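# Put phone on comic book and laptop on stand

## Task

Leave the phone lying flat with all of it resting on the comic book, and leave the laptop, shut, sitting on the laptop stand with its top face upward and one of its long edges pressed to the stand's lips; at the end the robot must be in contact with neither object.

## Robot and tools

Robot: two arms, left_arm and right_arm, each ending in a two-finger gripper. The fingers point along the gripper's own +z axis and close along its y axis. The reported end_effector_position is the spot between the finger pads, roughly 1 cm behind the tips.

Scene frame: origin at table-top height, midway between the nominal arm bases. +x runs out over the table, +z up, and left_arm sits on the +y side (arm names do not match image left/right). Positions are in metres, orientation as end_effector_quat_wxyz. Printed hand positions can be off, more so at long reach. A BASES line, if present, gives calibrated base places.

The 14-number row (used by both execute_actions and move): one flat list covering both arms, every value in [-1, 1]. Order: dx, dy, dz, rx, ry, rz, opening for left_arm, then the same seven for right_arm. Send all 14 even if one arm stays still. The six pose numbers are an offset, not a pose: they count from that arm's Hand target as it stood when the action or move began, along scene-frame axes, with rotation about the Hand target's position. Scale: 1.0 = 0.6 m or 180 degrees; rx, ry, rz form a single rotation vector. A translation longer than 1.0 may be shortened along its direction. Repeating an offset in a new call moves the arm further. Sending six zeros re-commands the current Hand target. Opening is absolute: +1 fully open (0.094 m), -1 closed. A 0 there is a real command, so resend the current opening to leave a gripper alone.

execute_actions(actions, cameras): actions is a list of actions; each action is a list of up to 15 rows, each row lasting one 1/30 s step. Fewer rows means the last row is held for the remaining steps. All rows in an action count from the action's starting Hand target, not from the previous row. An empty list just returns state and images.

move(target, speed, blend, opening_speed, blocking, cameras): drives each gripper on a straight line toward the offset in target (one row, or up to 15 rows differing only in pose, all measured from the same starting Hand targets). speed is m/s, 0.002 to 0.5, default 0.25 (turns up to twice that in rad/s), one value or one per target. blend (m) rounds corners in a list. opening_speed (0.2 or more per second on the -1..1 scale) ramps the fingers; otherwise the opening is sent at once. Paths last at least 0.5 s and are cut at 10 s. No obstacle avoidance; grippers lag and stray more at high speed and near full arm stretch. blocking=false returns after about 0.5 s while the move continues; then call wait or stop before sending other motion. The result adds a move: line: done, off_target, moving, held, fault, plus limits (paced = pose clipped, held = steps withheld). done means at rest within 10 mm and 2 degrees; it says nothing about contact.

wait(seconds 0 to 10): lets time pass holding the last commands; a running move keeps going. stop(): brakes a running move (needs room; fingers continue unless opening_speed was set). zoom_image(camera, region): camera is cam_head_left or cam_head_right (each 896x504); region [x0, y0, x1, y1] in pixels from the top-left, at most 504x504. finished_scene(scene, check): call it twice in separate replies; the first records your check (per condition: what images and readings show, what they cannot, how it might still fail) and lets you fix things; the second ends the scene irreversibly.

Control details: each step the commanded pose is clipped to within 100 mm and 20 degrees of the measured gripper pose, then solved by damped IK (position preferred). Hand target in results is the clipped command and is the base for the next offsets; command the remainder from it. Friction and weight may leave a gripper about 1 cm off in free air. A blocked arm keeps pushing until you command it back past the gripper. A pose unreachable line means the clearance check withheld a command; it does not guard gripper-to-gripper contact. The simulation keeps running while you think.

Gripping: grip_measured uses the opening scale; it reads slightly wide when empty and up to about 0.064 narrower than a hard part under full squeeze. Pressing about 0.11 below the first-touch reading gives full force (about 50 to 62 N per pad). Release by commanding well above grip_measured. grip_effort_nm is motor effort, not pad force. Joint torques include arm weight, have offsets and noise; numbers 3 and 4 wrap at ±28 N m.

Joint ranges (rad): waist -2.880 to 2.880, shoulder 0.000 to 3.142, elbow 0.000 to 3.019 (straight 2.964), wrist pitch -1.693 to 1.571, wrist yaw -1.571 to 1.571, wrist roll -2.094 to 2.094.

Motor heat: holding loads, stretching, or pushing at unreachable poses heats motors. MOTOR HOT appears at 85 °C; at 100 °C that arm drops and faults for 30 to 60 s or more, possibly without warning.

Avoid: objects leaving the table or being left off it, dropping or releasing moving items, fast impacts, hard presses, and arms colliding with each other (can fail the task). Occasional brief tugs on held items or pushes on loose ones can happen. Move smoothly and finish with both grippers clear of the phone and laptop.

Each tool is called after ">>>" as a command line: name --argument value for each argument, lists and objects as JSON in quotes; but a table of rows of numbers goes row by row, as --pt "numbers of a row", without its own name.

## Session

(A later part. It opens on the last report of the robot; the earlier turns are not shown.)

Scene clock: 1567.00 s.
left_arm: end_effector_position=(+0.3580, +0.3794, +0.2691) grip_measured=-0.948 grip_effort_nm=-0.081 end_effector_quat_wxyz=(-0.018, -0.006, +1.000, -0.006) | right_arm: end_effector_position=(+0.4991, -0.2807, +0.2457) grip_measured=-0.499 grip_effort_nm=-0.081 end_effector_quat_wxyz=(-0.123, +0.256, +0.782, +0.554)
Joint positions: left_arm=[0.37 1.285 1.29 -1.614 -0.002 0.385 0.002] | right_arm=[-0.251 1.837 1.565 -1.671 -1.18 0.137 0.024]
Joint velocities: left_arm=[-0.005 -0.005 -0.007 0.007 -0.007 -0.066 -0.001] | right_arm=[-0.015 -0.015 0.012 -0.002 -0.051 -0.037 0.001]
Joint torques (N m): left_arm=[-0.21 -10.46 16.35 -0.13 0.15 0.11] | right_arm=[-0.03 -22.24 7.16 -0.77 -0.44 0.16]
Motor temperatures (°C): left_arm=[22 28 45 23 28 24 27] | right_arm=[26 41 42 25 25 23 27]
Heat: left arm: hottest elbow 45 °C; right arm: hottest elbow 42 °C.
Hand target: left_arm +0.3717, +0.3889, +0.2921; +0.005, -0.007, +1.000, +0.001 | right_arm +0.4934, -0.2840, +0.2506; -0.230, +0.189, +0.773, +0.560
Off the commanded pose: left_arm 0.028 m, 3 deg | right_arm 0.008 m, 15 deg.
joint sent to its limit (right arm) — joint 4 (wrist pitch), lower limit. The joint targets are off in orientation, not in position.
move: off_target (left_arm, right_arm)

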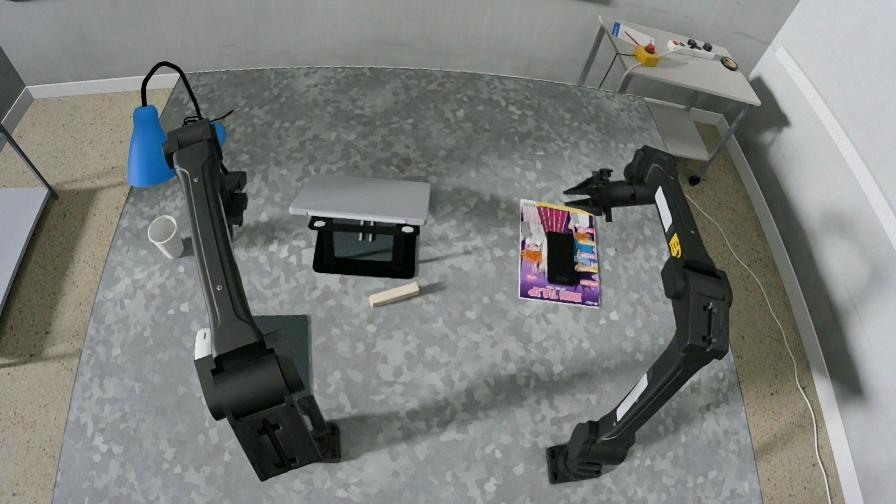

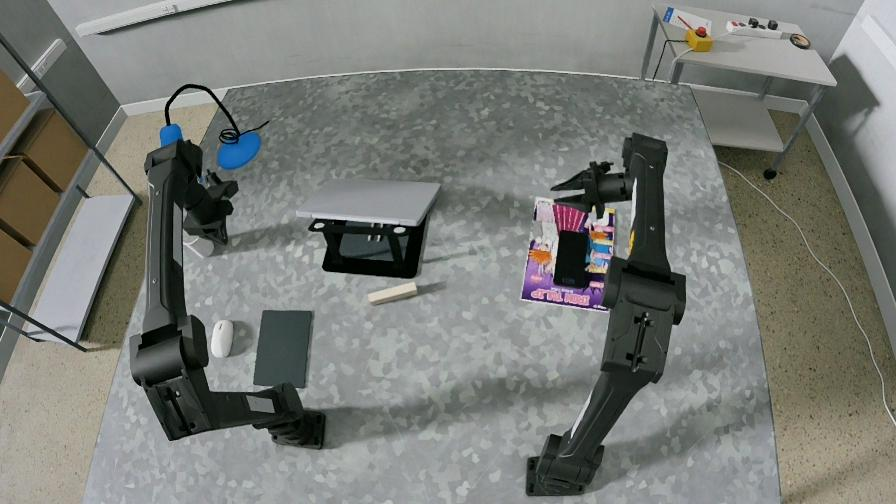

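>>> zoom_image --camera "cam_head_left" --region '[284, 168, 364, 244]'

>>> zoom_image --camera "cam_head_left" --region '[360, 168, 440, 244]'

>>> zoom_image --camera "cam_head_right" --region '[290, 168, 450, 250]'

Scaled by 6.300.

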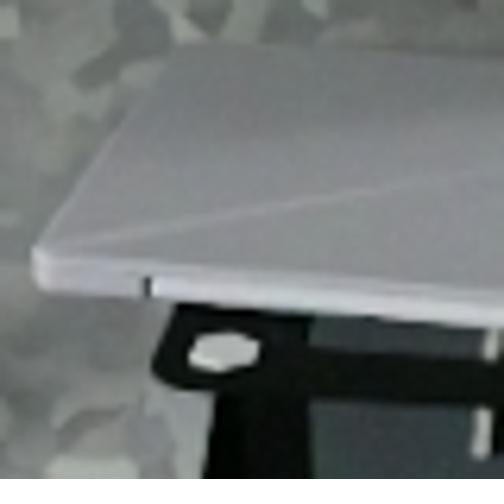

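Scaled by 6.300.

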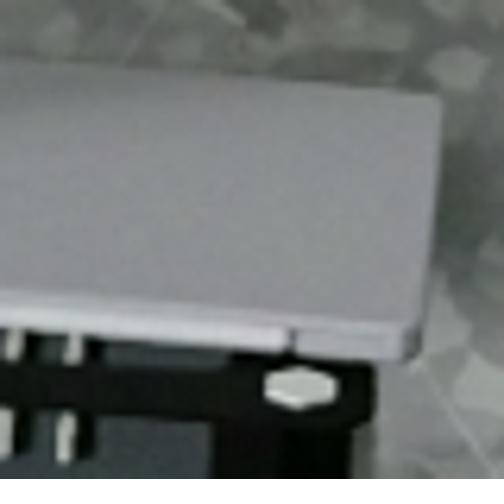

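Scaled by 3.150.

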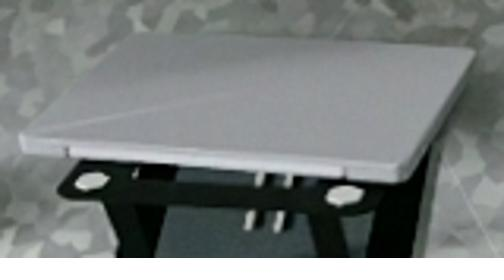

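>>> move --target '[0.0,-0.2,-0.02,0,0,0,-0.95,0,0,0,0,0,0,-0.5]' --speed 0.2 --cameras '[]'

>>> move --target '[0.05,-0.29,-0.14,0,0,0,-0.95,0,0,0,0,0,0,-0.5]' --speed 0.15

Scene clock: 1598.00 s.
left_arm: end_effector_position=(+0.3719, +0.2715, +0.2801) grip_measured=-0.948 grip_effort_nm=-0.081 end_effector_quat_wxyz=(-0.001, -0.007, +1.000, -0.002) | right_arm: end_effector_position=(+0.4991, -0.2807, +0.2457) grip_measured=-0.499 grip_effort_nm=-0.081 end_effector_quat_wxyz=(-0.123, +0.256, +0.782, +0.554)
Joint positions: left_arm=[0.059 1.23 1.271 -1.614 0.003 0.074 0.002] | right_arm=[-0.251 1.837 1.565 -1.671 -1.18 0.137 0.024]
Joint velocities: left_arm=[-0.015 -0.005 0.002 -0.007 0.007 -0.066 0] | right_arm=[-0.005 -0.024 -0.012 0.007 0.007 -0.051 -0.001]
Joint torques (N m): left_arm=[-2.43 -11.4 9.5 0.65 -0.17 -0.13] | right_arm=[-0.03 -22.18 7.13 -0.75 -0.44 0.17]
Motor temperatures (°C): left_arm=[22 27 47 23 28 24 27] | right_arm=[26 41 42 25 25 23 27]
Heat: left arm: hottest elbow 47 °C; right arm: hottest elbow 42 °C.
Hand target: left_arm +0.3708, +0.2683, +0.2812; +0.007, -0.007, +1.000, +0.001 | right_arm +0.4934, -0.2840, +0.2506; -0.230, +0.189, +0.773, +0.560
Off the commanded pose: left_arm 0.003 m, 1 deg | right_arm 0.008 m, 15 deg.
joint sent to its limit (right arm) — joint 4 (wrist pitch), lower limit. The joint targets are off in orientation, not in position.
move: off_target (right_arm)
No camera images: "cameras" was empty.

Scene clock: 1600.13 s.
left_arm: end_effector_position=(+0.3961, +0.0970, +0.2012) grip_measured=-0.948 grip_effort_nm=-0.076 end_effector_quat_wxyz=(+0.006, -0.007, +1.000, -0.001) | right_arm: end_effector_position=(+0.4991, -0.2807, +0.2457) grip_measured=-0.499 grip_effort_nm=-0.076 end_effector_quat_wxyz=(-0.123, +0.256, +0.782, +0.554)
Joint positions: left_arm=[-0.409 1.369 1.19 -1.379 -0.002 -0.394 0.002] | right_arm=[-0.251 1.837 1.565 -1.671 -1.18 0.137 0.024]
Joint velocities: left_arm=[-0.005 -0.005 -0.007 0.012 0.037 0.007 0] | right_arm=[0.005 0.005 -0.012 0.012 0.051 -0.007 0]
Joint torques (N m): left_arm=[-2.37 -11.46 10.07 0.66 -0.23 -0.08] | right_arm=[-0.03 -22.18 7.15 -0.76 -0.44 0.16]
Motor temperatures (°C): left_arm=[22 27 47 23 28 24 27] | right_arm=[26 41 42 25 25 23 27]
Heat: left arm: hottest elbow 47 °C; right arm: hottest elbow 42 °C.
Hand target: left_arm +0.3982, +0.0926, +0.1988; +0.009, -0.007, +1.000, -0.001 | right_arm +0.4934, -0.2840, +0.2506; -0.230, +0.189, +0.773, +0.560
Off the commanded pose: left_arm 0.007 m, 0 deg | right_arm 0.008 m, 15 deg.
joint sent to its limit (right arm) — joint 4 (wrist pitch), lower limit. The joint targets are off in orientation, not in position.
move: off_target (right_arm)

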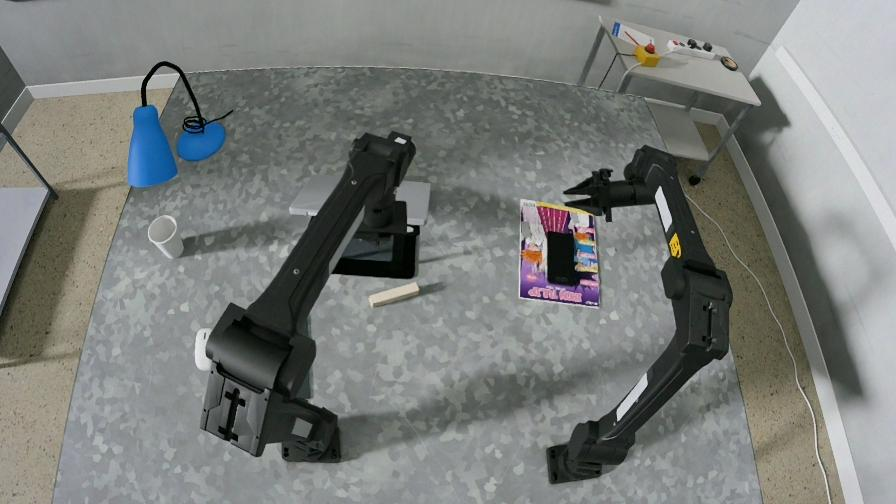

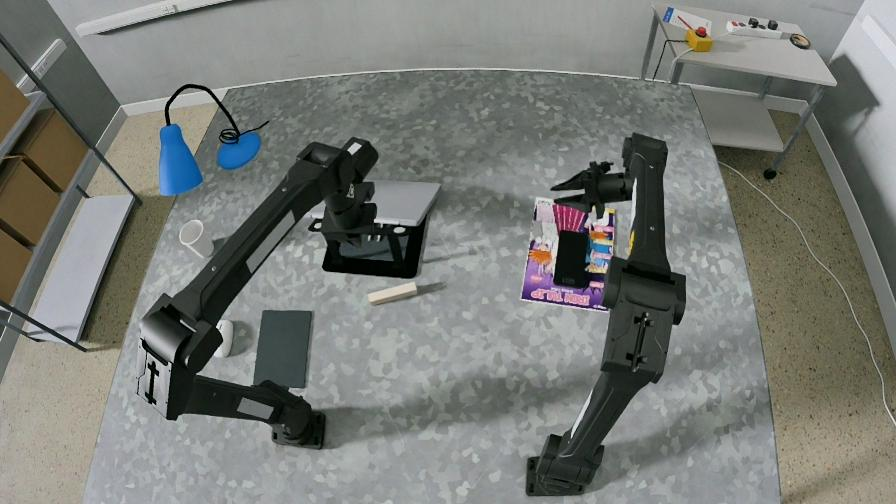

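>>> move --target '[0.1,0,-0.04,0,0,0,-0.95,0,0,0,0,0,0,-0.5]' --speed 0.08

>>> zoom_image --camera "cam_head_left" --region '[270, 150, 450, 270]'

>>> zoom_image --camera "cam_head_right" --region '[270, 150, 450, 270]'

Scene clock: 1603.83 s.
left_arm: end_effector_position=(+0.4295, +0.0955, +0.1551) grip_measured=-0.948 grip_effort_nm=-0.076 end_effector_quat_wxyz=(-0.022, -0.006, +1.000, +0.010) | right_arm: end_effector_position=(+0.4991, -0.2807, +0.2457) grip_measured=-0.499 grip_effort_nm=-0.085 end_effector_quat_wxyz=(-0.123, +0.256, +0.782, +0.554)
Joint positions: left_arm=[-0.384 1.518 1.222 -1.322 -0.003 -0.366 0.002] | right_arm=[-0.251 1.837 1.565 -1.671 -1.18 0.137 0.024]
Joint velocities: left_arm=[-0.024 -0.015 -0.007 0.002 -0.007 0.081 -0.001] | right_arm=[0.015 -0.015 -0.002 -0.012 0.007 0.066 0.001]
Joint torques (N m): left_arm=[0.15 -12.92 15.62 0.44 -0.14 0.13] | right_arm=[0.03 -22.18 7.15 -0.76 -0.43 0.16]
Motor temperatures (°C): left_arm=[22 27 46 23 28 24 27] | right_arm=[26 41 42 25 25 23 26]
Heat: left arm: hottest elbow 46 °C; right arm: hottest elbow 42 °C.
Hand target: left_arm +0.4577, +0.0917, +0.1742; +0.009, -0.007, +1.000, -0.001 | right_arm +0.4934, -0.2840, +0.2506; -0.230, +0.189, +0.773, +0.560
Off the commanded pose: left_arm 0.035 m, 4 deg | right_arm 0.008 m, 15 deg.
joint sent to its limit (right arm) — joint 4 (wrist pitch), lower limit. The joint targets are off in orientation, not in position.
move: off_target (left_arm, right_arm)

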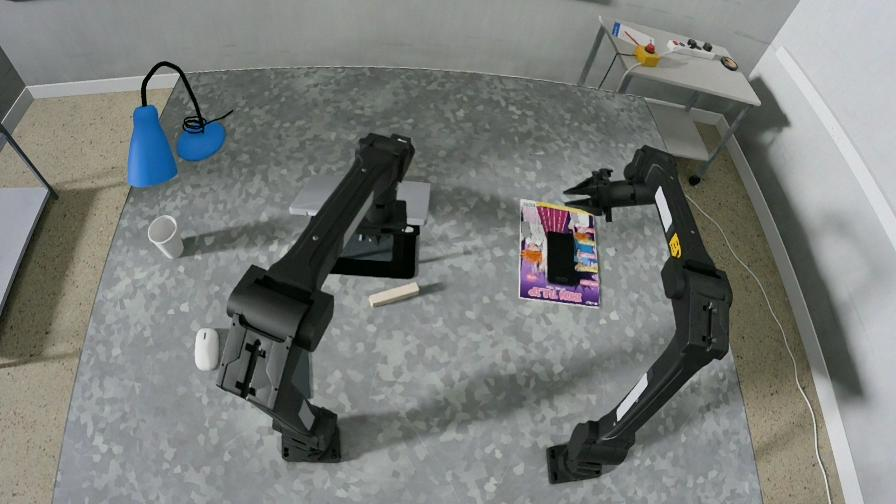

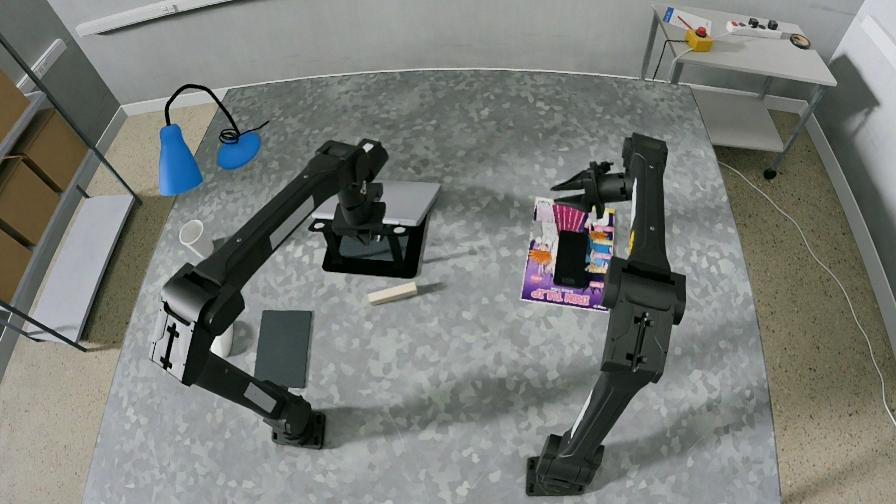

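Scaled by 2.800.

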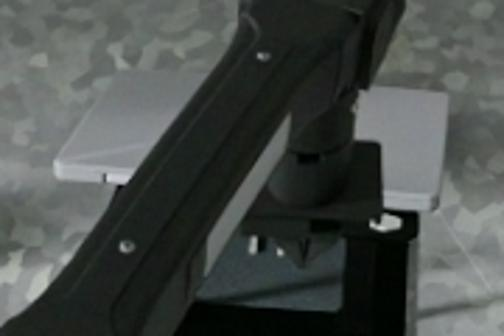

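Scaled by 2.800.

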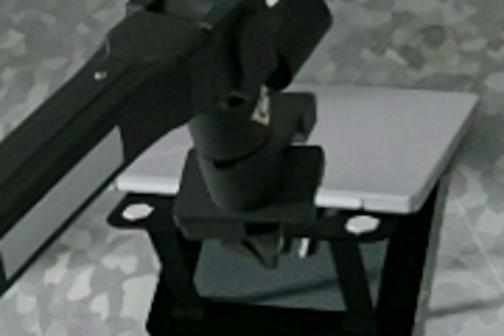

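>>> move --target '[0.06,0,-0.01,0,0,0,-0.95,0,0,0,0,0,0,-0.5]' --speed 0.04

>>> zoom_image --camera "cam_head_left" --region '[270, 150, 450, 270]'

>>> zoom_image --camera "cam_head_right" --region '[270, 150, 450, 270]'

Scene clock: 1607.63 s.
left_arm: end_effector_position=(+0.4462, +0.0949, +0.1533) grip_measured=-0.948 grip_effort_nm=-0.076 end_effector_quat_wxyz=(-0.035, +0.001, +0.999, +0.014) | right_arm: end_effector_position=(+0.4991, -0.2807, +0.2457) grip_measured=-0.499 grip_effort_nm=-0.081 end_effector_quat_wxyz=(-0.123, +0.256, +0.782, +0.554)
Joint positions: left_arm=[-0.372 1.577 1.284 -1.354 -0.003 -0.34 0.002] | right_arm=[-0.251 1.837 1.565 -1.671 -1.18 0.137 0.024]
Joint velocities: left_arm=[-0.005 -0.015 -0.007 -0.017 -0.022 -0.051 -0.001] | right_arm=[-0.024 -0.034 -0.002 -0.007 -0.066 0.022 0.001]
Joint torques (N m): left_arm=[0.44 -11.58 17.8 1.77 -0.21 0.09] | right_arm=[0.09 -22.12 7.13 -0.77 -0.44 0.16]
Motor temperatures (°C): left_arm=[22 27 47 23 28 24 27] | right_arm=[26 41 42 25 25 23 26]
Heat: left arm: hottest elbow 47 °C; right arm: hottest elbow 42 °C.
Hand target: left_arm +0.4936, +0.0913, +0.1679; +0.009, -0.007, +1.000, +0.000 | right_arm +0.4934, -0.2840, +0.2506; -0.230, +0.189, +0.773, +0.560
Off the commanded pose: left_arm 0.050 m, 5 deg | right_arm 0.008 m, 15 deg.
joint sent to its limit (right arm) — joint 4 (wrist pitch), lower limit. The joint targets are off in orientation, not in position.
move: off_target (left_arm, right_arm)

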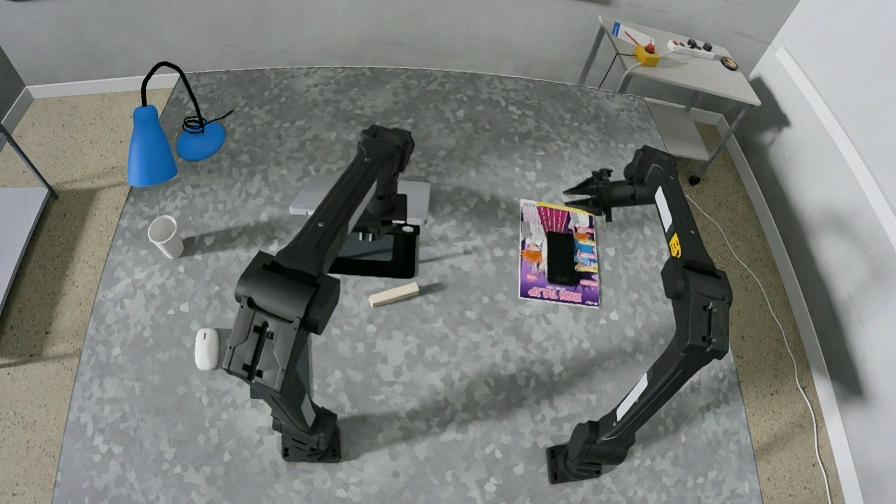

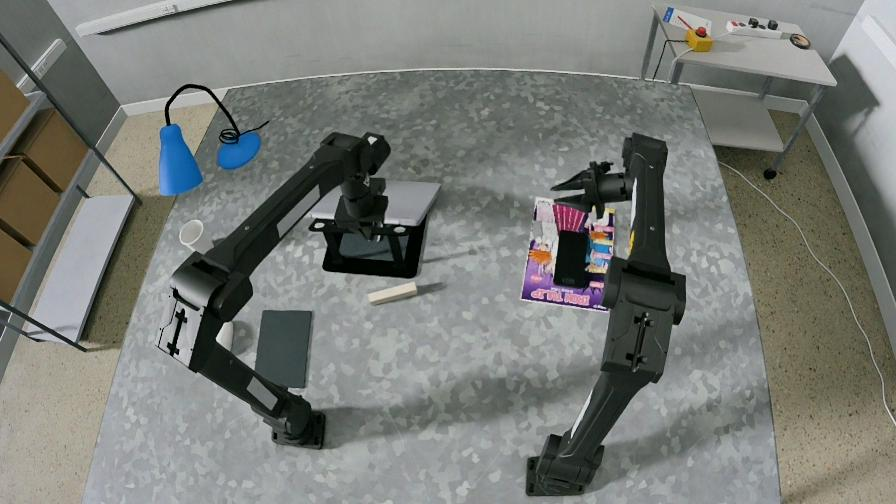

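Scaled by 2.800.

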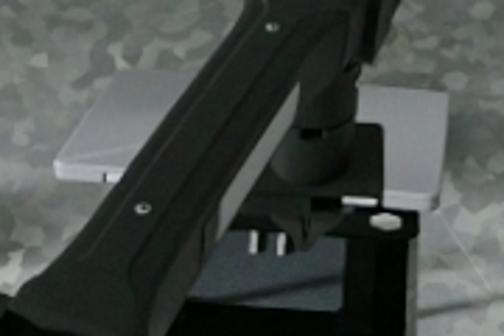

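Scaled by 2.800.

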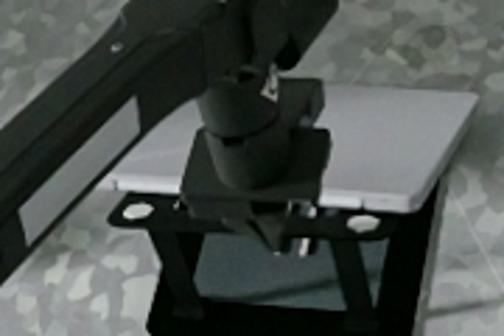

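>>> move --target '[-0.06,0,0.015,0,0,0,-0.95,0,0,0,0,0,0,-0.5]' --speed 0.05 --cameras '[]'

>>> move --target '[0.03,0,0.012,0,0,0,-0.95,0,0,0,0,0,0,-0.5]' --speed 0.05 --cameras '[]'

>>> move --target '[0.05,0,-0.008,0,0,0,-0.95,0,0,0,0,0,0,-0.5]' --speed 0.04

>>> zoom_image --camera "cam_head_left" --region '[270, 150, 450, 270]'

>>> zoom_image --camera "cam_head_right" --region '[270, 150, 450, 270]'

Scene clock: 1612.97 s.
left_arm: end_effector_position=(+0.4511, +0.0930, +0.1615) grip_measured=-0.948 grip_effort_nm=-0.076 end_effector_quat_wxyz=(-0.015, -0.001, +1.000, +0.007) | right_arm: end_effector_position=(+0.4991, -0.2807, +0.2457) grip_measured=-0.499 grip_effort_nm=-0.081 end_effector_quat_wxyz=(-0.123, +0.256, +0.782, +0.554)
Joint positions: left_arm=[-0.372 1.557 1.285 -1.331 -0.002 -0.345 0.002] | right_arm=[-0.251 1.837 1.565 -1.671 -1.18 0.137 0.024]
Joint velocities: left_arm=[0.005 -0.015 0.002 0.002 0.022 -0.022 0] | right_arm=[-0.005 0.015 0.002 0.002 0.022 -0.007 -0.001]
Joint torques (N m): left_arm=[-1.73 -16.97 11.04 0.54 -0.14 -0.1] | right_arm=[-0.09 -22.07 7.15 -0.77 -0.44 0.16]
Motor temperatures (°C): left_arm=[22 27 48 23 28 24 27] | right_arm=[26 41 42 25 25 23 26]
Heat: left arm: hottest elbow 48 °C; right arm: hottest elbow 42 °C.
Hand target: left_arm +0.4578, +0.0916, +0.1772; +0.009, -0.007, +1.000, -0.001 | right_arm +0.4934, -0.2840, +0.2506; -0.230, +0.189, +0.773, +0.560
Off the commanded pose: left_arm 0.017 m, 3 deg | right_arm 0.008 m, 15 deg.
joint sent to its limit (right arm) — joint 4 (wrist pitch), lower limit. The joint targets are off in orientation, not in position.
move: off_target (left_arm, right_arm)
No camera images: "cameras" was empty.

Scene clock: 1614.03 s.
left_arm: end_effector_position=(+0.4528, +0.0926, +0.1644) grip_measured=-0.948 grip_effort_nm=-0.076 end_effector_quat_wxyz=(-0.013, -0.001, +1.000, +0.006) | right_arm: end_effector_position=(+0.4991, -0.2807, +0.2457) grip_measured=-0.499 grip_effort_nm=-0.081 end_effector_quat_wxyz=(-0.123, +0.256, +0.782, +0.554)
Joint positions: left_arm=[-0.371 1.557 1.293 -1.335 -0.002 -0.345 0.002] | right_arm=[-0.251 1.837 1.565 -1.671 -1.18 0.137 0.024]
Joint velocities: left_arm=[-0.005 -0.015 -0.007 -0.017 -0.051 -0.007 -0.001] | right_arm=[-0.005 -0.015 0.007 -0.012 -0.022 0.007 0]
Joint torques (N m): left_arm=[-1.26 -14.15 15.86 -0.09 -0.16 0] | right_arm=[0.03 -22.12 7.16 -0.73 -0.43 0.16]
Motor temperatures (°C): left_arm=[22 27 48 23 28 24 27] | right_arm=[26 41 42 25 25 23 26]
Heat: left arm: hottest elbow 48 °C; right arm: hottest elbow 42 °C.
Hand target: left_arm +0.4759, +0.0916, +0.1842; +0.009, -0.007, +1.000, -0.001 | right_arm +0.4934, -0.2840, +0.2506; -0.230, +0.189, +0.773, +0.560
Off the commanded pose: left_arm 0.030 m, 3 deg | right_arm 0.008 m, 15 deg.
joint sent to its limit (right arm) — joint 4 (wrist pitch), lower limit. The joint targets are off in orientation, not in position.
move: off_target (left_arm, right_arm)
No camera images: "cameras" was empty.

Scene clock: 1615.30 s.
left_arm: end_effector_position=(+0.4820, +0.0915, +0.1597) grip_measured=-0.948 grip_effort_nm=-0.071 end_effector_quat_wxyz=(-0.013, -0.005, +1.000, +0.006) | right_arm: end_effector_position=(+0.4991, -0.2807, +0.2457) grip_measured=-0.499 grip_effort_nm=-0.085 end_effector_quat_wxyz=(-0.123, +0.256, +0.782, +0.554)
Joint positions: left_arm=[-0.353 1.631 1.369 -1.338 -0.003 -0.334 0.002] | right_arm=[-0.251 1.837 1.565 -1.671 -1.18 0.137 0.024]
Joint velocities: left_arm=[-0.024 0.015 -0.012 -0.012 0.081 -0.007 0.001] | right_arm=[-0.024 -0.015 -0.012 -0.002 -0.066 0.022 -0.001]
Joint torques (N m): left_arm=[-0.09 -14.74 15.79 -0.14 -0.19 0.08] | right_arm=[0.03 -22.12 7.17 -0.75 -0.44 0.16]
Motor temperatures (°C): left_arm=[22 28 48 23 28 24 27] | right_arm=[26 41 42 25 25 23 26]
Heat: left arm: hottest elbow 48 °C; right arm: hottest elbow 42 °C.
Hand target: left_arm +0.5058, +0.0912, +0.1791; +0.009, -0.007, +1.000, +0.000 | right_arm +0.4934, -0.2840, +0.2506; -0.230, +0.189, +0.773, +0.560
Off the commanded pose: left_arm 0.031 m, 3 deg | right_arm 0.008 m, 15 deg.
joint sent to its limit (right arm) — joint 4 (wrist pitch), lower limit. The joint targets are off in orientation, not in position.
move: off_target (left_arm, right_arm)

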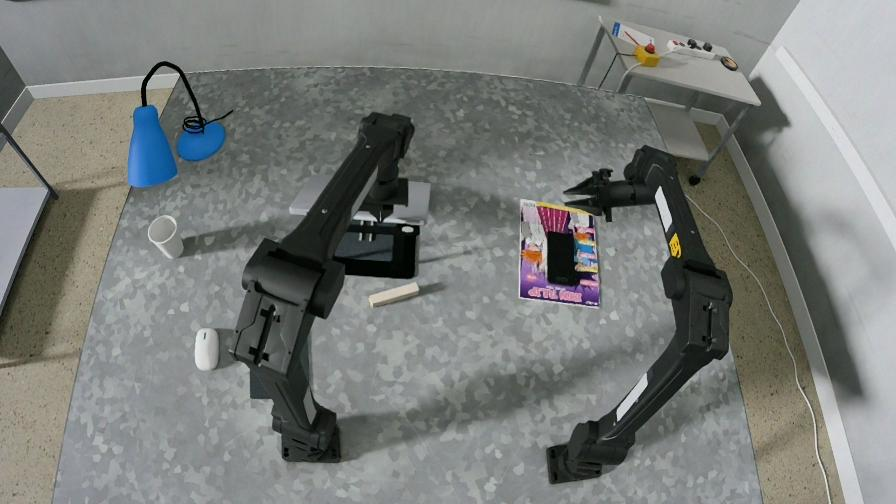

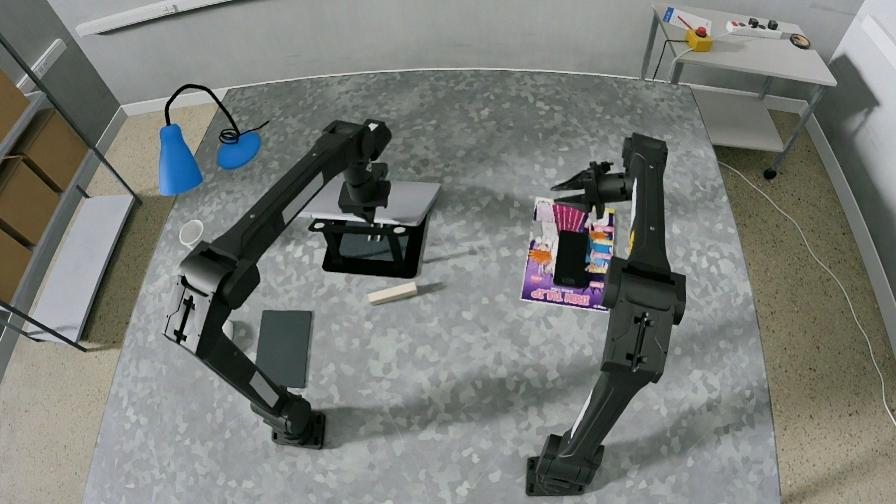

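Scaled by 2.800.

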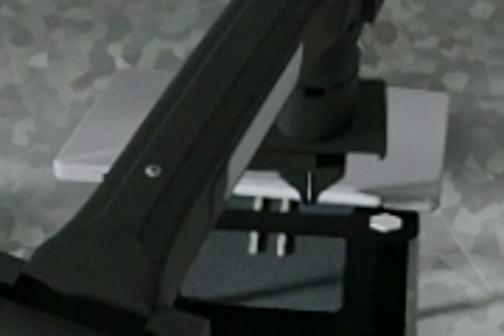

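Scaled by 2.800.

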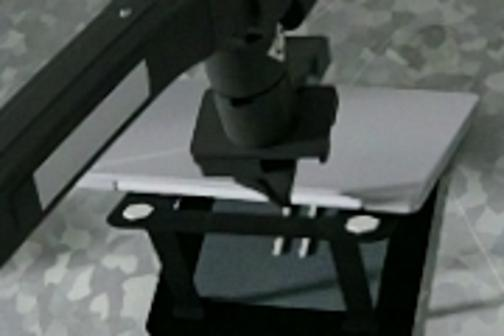

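>>> move --target '[0.0,0,-0.03,0,0,0,-0.95,0,0,0,0,0,0,-0.5]' --speed 0.03

>>> zoom_image --camera "cam_head_left" --region '[270, 150, 450, 270]'

>>> zoom_image --camera "cam_head_right" --region '[270, 150, 450, 270]'

Scene clock: 1620.03 s.
left_arm: end_effector_position=(+0.4882, +0.0894, +0.1538) grip_measured=-0.948 grip_effort_nm=-0.076 end_effector_quat_wxyz=(-0.008, -0.005, +1.000, +0.004) | right_arm: end_effector_position=(+0.4991, -0.2807, +0.2457) grip_measured=-0.499 grip_effort_nm=-0.076 end_effector_quat_wxyz=(-0.123, +0.256, +0.782, +0.554)
Joint positions: left_arm=[-0.353 1.644 1.37 -1.314 -0.003 -0.334 0.002] | right_arm=[-0.251 1.837 1.565 -1.671 -1.18 0.137 0.024]
Joint velocities: left_arm=[-0.005 -0.015 -0.002 -0.017 -0.051 -0.022 0] | right_arm=[-0.005 -0.015 0.002 0.012 0.037 -0.037 0.001]
Joint torques (N m): left_arm=[-0.32 -15.21 13.08 0.58 -0.11 0.11] | right_arm=[0.03 -22.12 7.17 -0.76 -0.43 0.16]
Motor temperatures (°C): left_arm=[22 28 47 23 28 24 27] | right_arm=[26 41 42 25 25 23 26]
Heat: left arm: hottest elbow 47 °C; right arm: hottest elbow 42 °C.
Hand target: left_arm +0.5055, +0.0911, +0.1611; +0.009, -0.007, +1.000, +0.000 | right_arm +0.4934, -0.2840, +0.2506; -0.230, +0.189, +0.773, +0.560
Off the commanded pose: left_arm 0.019 m, 2 deg | right_arm 0.008 m, 15 deg.
joint sent to its limit (right arm) — joint 4 (wrist pitch), lower limit. The joint targets are off in orientation, not in position.
move: off_target (left_arm, right_arm)

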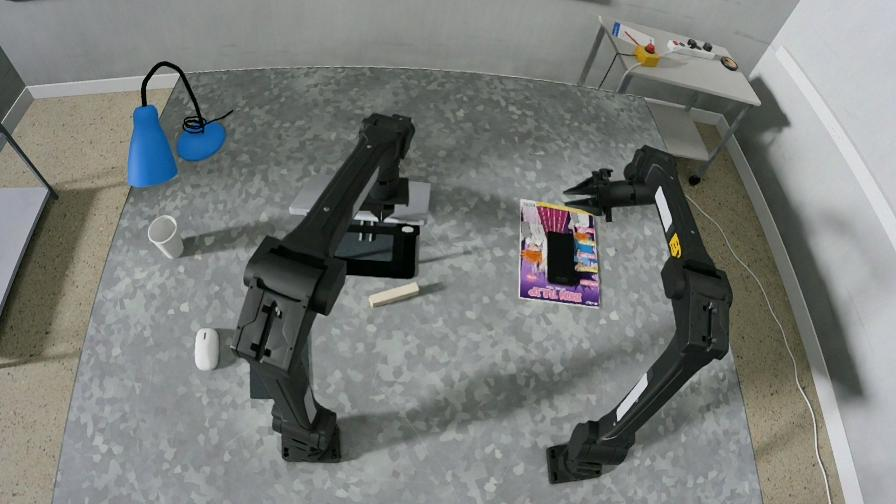

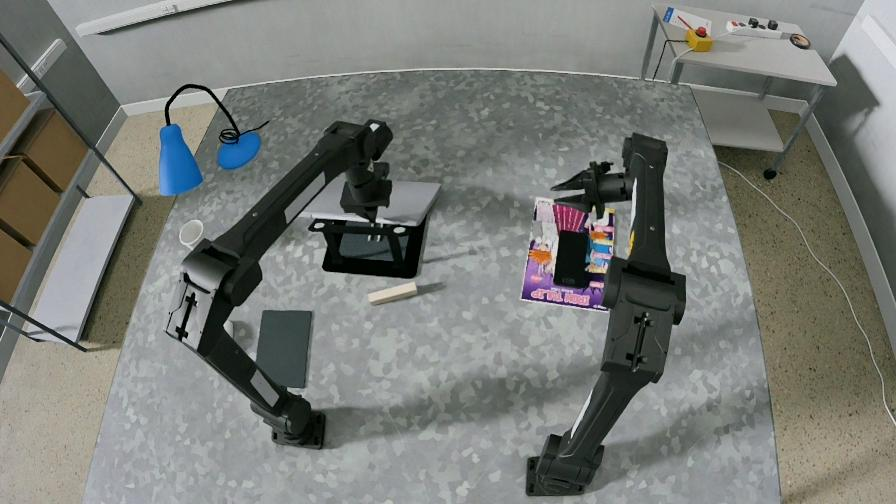

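Scaled by 2.800.

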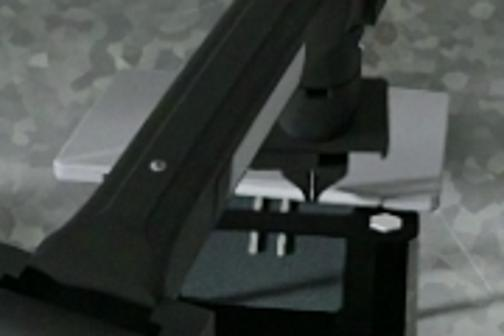

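Scaled by 2.800.

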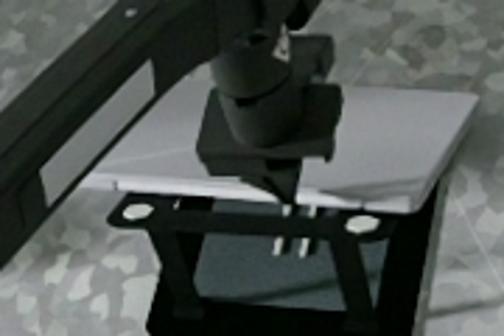

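>>> move --target '[0.03,0,-0.02,0,0,0,-0.95,0,0,0,0,0,0,-0.5]' --speed 0.03

>>> zoom_image --camera "cam_head_left" --region '[270, 150, 450, 270]'

>>> zoom_image --camera "cam_head_right" --region '[270, 150, 450, 270]'

Scene clock: 1623.40 s.
left_arm: end_effector_position=(+0.4921, +0.0910, +0.1402) grip_measured=-0.948 grip_effort_nm=-0.076 end_effector_quat_wxyz=(-0.017, -0.003, +1.000, +0.007) | right_arm: end_effector_position=(+0.4991, -0.2807, +0.2457) grip_measured=-0.499 grip_effort_nm=-0.081 end_effector_quat_wxyz=(-0.123, +0.256, +0.782, +0.554)
Joint positions: left_arm=[-0.347 1.674 1.37 -1.303 -0.003 -0.324 0.002] | right_arm=[-0.251 1.837 1.565 -1.671 -1.18 0.137 0.024]
Joint velocities: left_arm=[-0.024 -0.005 0.007 -0.017 0.007 -0.022 -0.001] | right_arm=[0.005 -0.005 -0.002 0.002 -0.022 -0.007 -0.001]
Joint torques (N m): left_arm=[-0.79 -14.15 15.64 0.95 -0.17 0.08] | right_arm=[0.03 -22.12 7.17 -0.75 -0.44 0.17]
Motor temperatures (°C): left_arm=[22 28 46 23 27 24 27] | right_arm=[26 41 42 25 25 23 26]
Heat: left arm: hottest elbow 46 °C; right arm: hottest elbow 42 °C.
Hand target: left_arm +0.5234, +0.0909, +0.1491; +0.009, -0.007, +1.000, +0.000 | right_arm +0.4934, -0.2840, +0.2506; -0.230, +0.189, +0.773, +0.560
Off the commanded pose: left_arm 0.033 m, 3 deg | right_arm 0.008 m, 15 deg.
joint sent to its limit (right arm) — joint 4 (wrist pitch), lower limit. The joint targets are off in orientation, not in position.
move: off_target (left_arm, right_arm)

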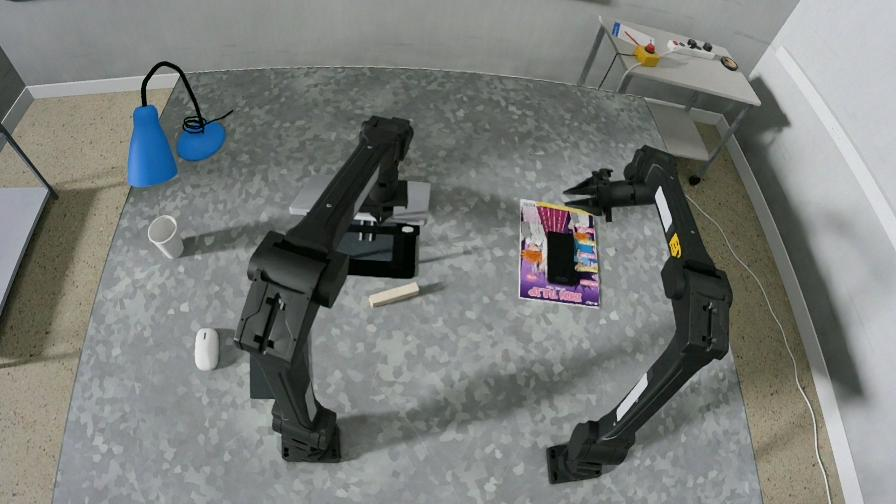

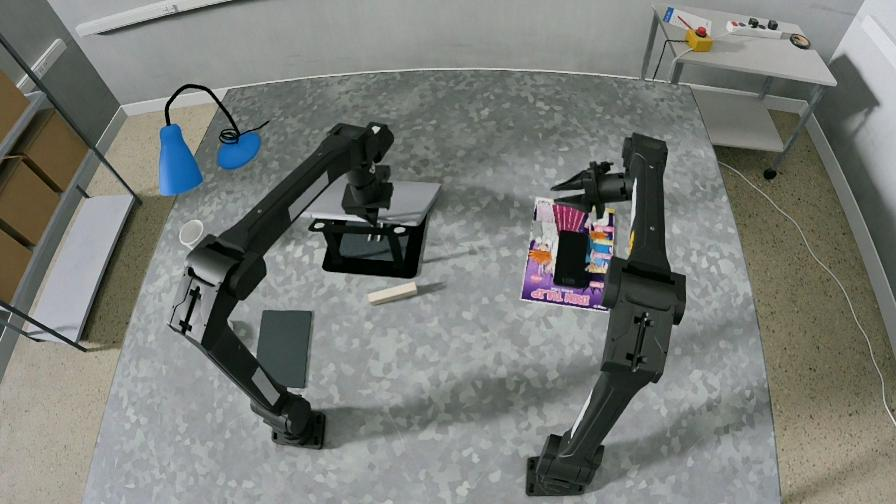

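Scaled by 2.800.

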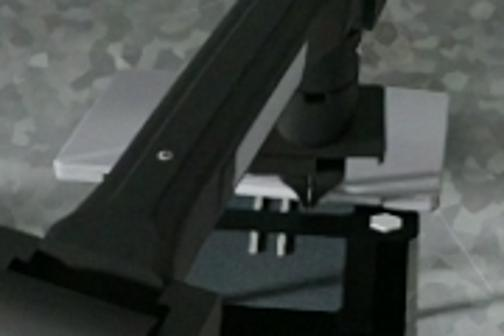

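Scaled by 2.800.

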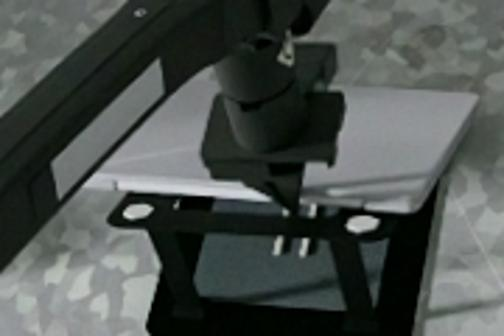

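>>> move --target '[0.03,0,-0.002,0,0,0,-0.95,0,0,0,0,0,0,-0.5]' --speed 0.03

>>> zoom_image --camera "cam_head_left" --region '[270, 150, 450, 270]'

>>> zoom_image --camera "cam_head_right" --region '[270, 150, 450, 270]'

Scene clock: 1626.83 s.
left_arm: end_effector_position=(+0.4958, +0.0879, +0.1389) grip_measured=-0.948 grip_effort_nm=-0.071 end_effector_quat_wxyz=(-0.031, +0.003, +1.000, +0.005) | right_arm: end_effector_position=(+0.4991, -0.2807, +0.2457) grip_measured=-0.499 grip_effort_nm=-0.081 end_effector_quat_wxyz=(-0.123, +0.256, +0.782, +0.554)
Joint positions: left_arm=[-0.347 1.702 1.402 -1.333 0.009 -0.311 0.002] | right_arm=[-0.251 1.837 1.565 -1.671 -1.18 0.137 0.024]
Joint velocities: left_arm=[-0.015 -0.015 -0.002 -0.012 -0.095 0.022 -0.001] | right_arm=[-0.005 -0.015 -0.007 -0.017 -0.022 0.007 0]
Joint torques (N m): left_arm=[0.38 -13.51 17.36 1.92 -0.59 0.06] | right_arm=[0.03 -22.18 7.15 -0.77 -0.43 0.16]
Motor temperatures (°C): left_arm=[22 28 46 23 27 24 27] | right_arm=[26 41 42 25 25 23 26]
Heat: left arm: hottest elbow 46 °C; right arm: hottest elbow 42 °C.
Hand target: left_arm +0.5414, +0.0906, +0.1477; +0.009, -0.007, +1.000, +0.000 | right_arm +0.4934, -0.2840, +0.2506; -0.230, +0.189, +0.773, +0.560
Off the commanded pose: left_arm 0.047 m, 5 deg | right_arm 0.008 m, 15 deg.
joint sent to its limit (right arm) — joint 4 (wrist pitch), lower limit. The joint targets are off in orientation, not in position.
move: off_target (left_arm, right_arm)

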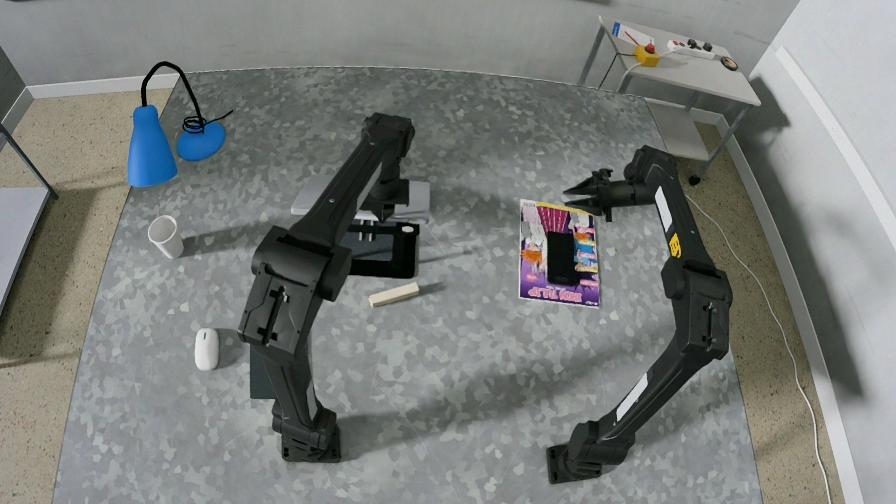

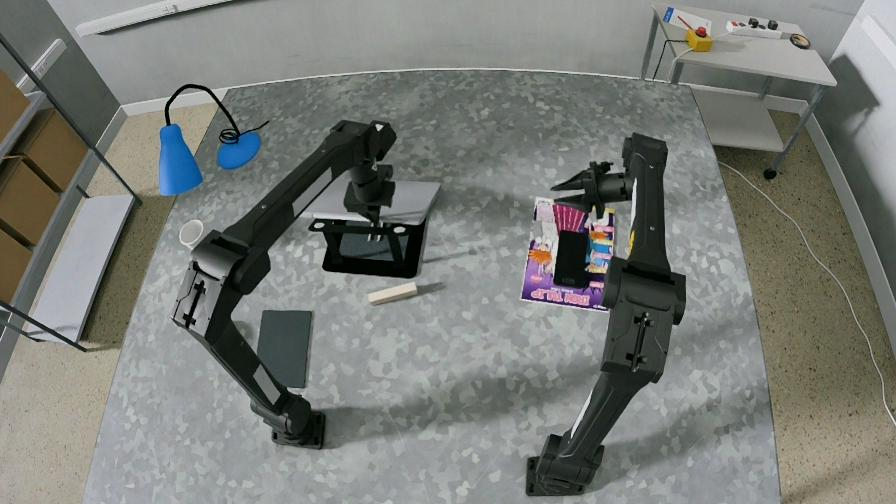

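Scaled by 2.800.

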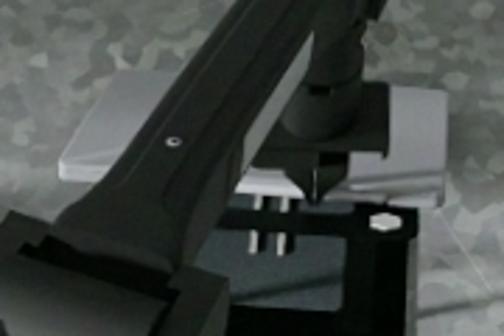

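Scaled by 2.800.

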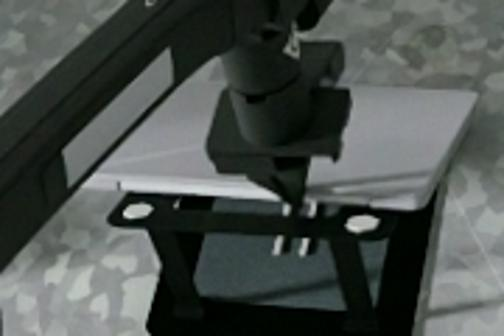

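>>> move --target '[0.02,0.0,-0.002,0,0,0,-0.95,0,0,0,0,0,0,-0.5]' --speed 0.03

>>> zoom_image --camera "cam_head_left" --region '[270, 150, 450, 270]'

>>> zoom_image --camera "cam_head_right" --region '[270, 150, 450, 270]'

Scene clock: 1631.03 s.
left_arm: end_effector_position=(+0.4993, +0.0848, +0.1376) grip_measured=-0.948 grip_effort_nm=-0.071 end_effector_quat_wxyz=(-0.041, +0.007, +0.999, +0.003) | right_arm: end_effector_position=(+0.4991, -0.2807, +0.2457) grip_measured=-0.499 grip_effort_nm=-0.081 end_effector_quat_wxyz=(-0.123, +0.256, +0.782, +0.554)
Joint positions: left_arm=[-0.347 1.725 1.428 -1.354 0.02 -0.304 0.002] | right_arm=[-0.251 1.837 1.565 -1.671 -1.18 0.137 0.024]
Joint velocities: left_arm=[0.005 -0.005 -0.007 -0.022 -0.007 -0.007 0] | right_arm=[0.005 -0.015 0.002 -0.007 -0.037 0.022 0]
Joint torques (N m): left_arm=[1.26 -13.51 18.04 1.91 -1.02 0.08] | right_arm=[-0.03 -22.12 7.13 -0.77 -0.44 0.16]
Motor temperatures (°C): left_arm=[22 28 47 23 28 24 27] | right_arm=[26 41 42 25 25 23 26]
Heat: left arm: hottest elbow 47 °C; right arm: hottest elbow 42 °C.
Hand target: left_arm +0.5535, +0.0905, +0.1464; +0.009, -0.007, +1.000, +0.000 | right_arm +0.4934, -0.2840, +0.2506; -0.230, +0.189, +0.773, +0.560
Off the commanded pose: left_arm 0.055 m, 6 deg | right_arm 0.008 m, 15 deg.
joint sent to its limit (right arm) — joint 4 (wrist pitch), lower limit. The joint targets are off in orientation, not in position.
move: off_target (left_arm, right_arm)

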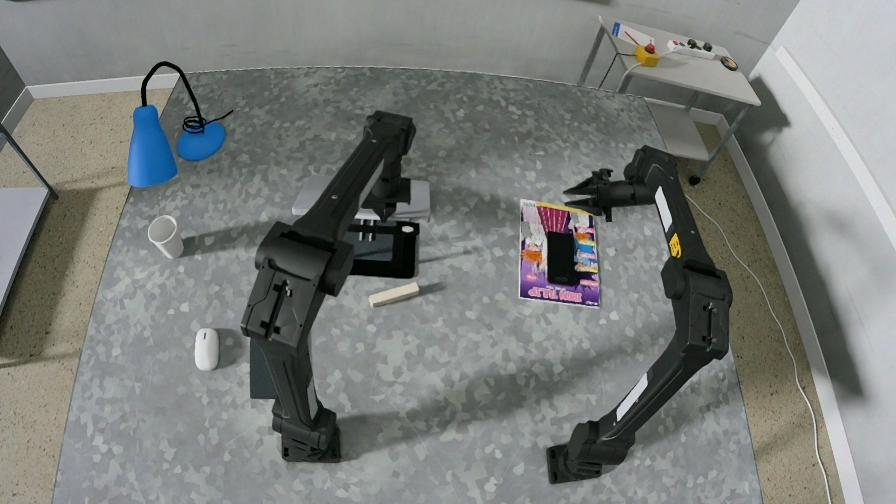

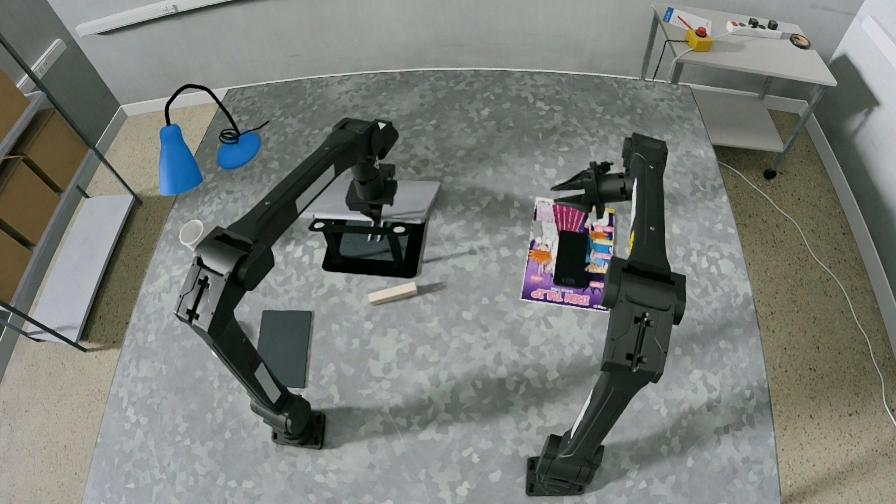

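Scaled by 2.800.

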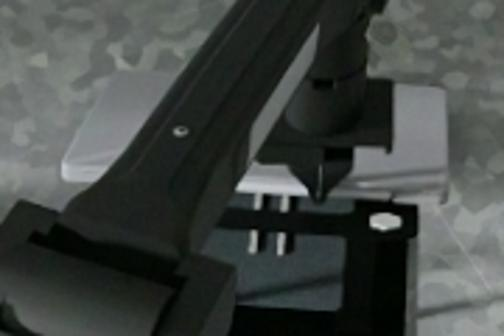

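Scaled by 2.800.

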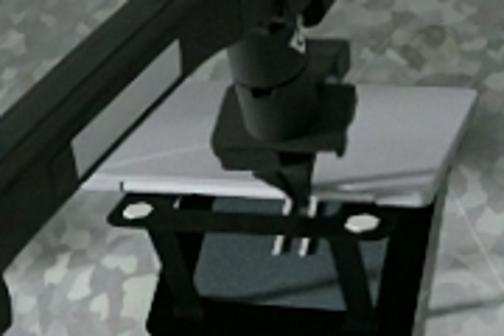

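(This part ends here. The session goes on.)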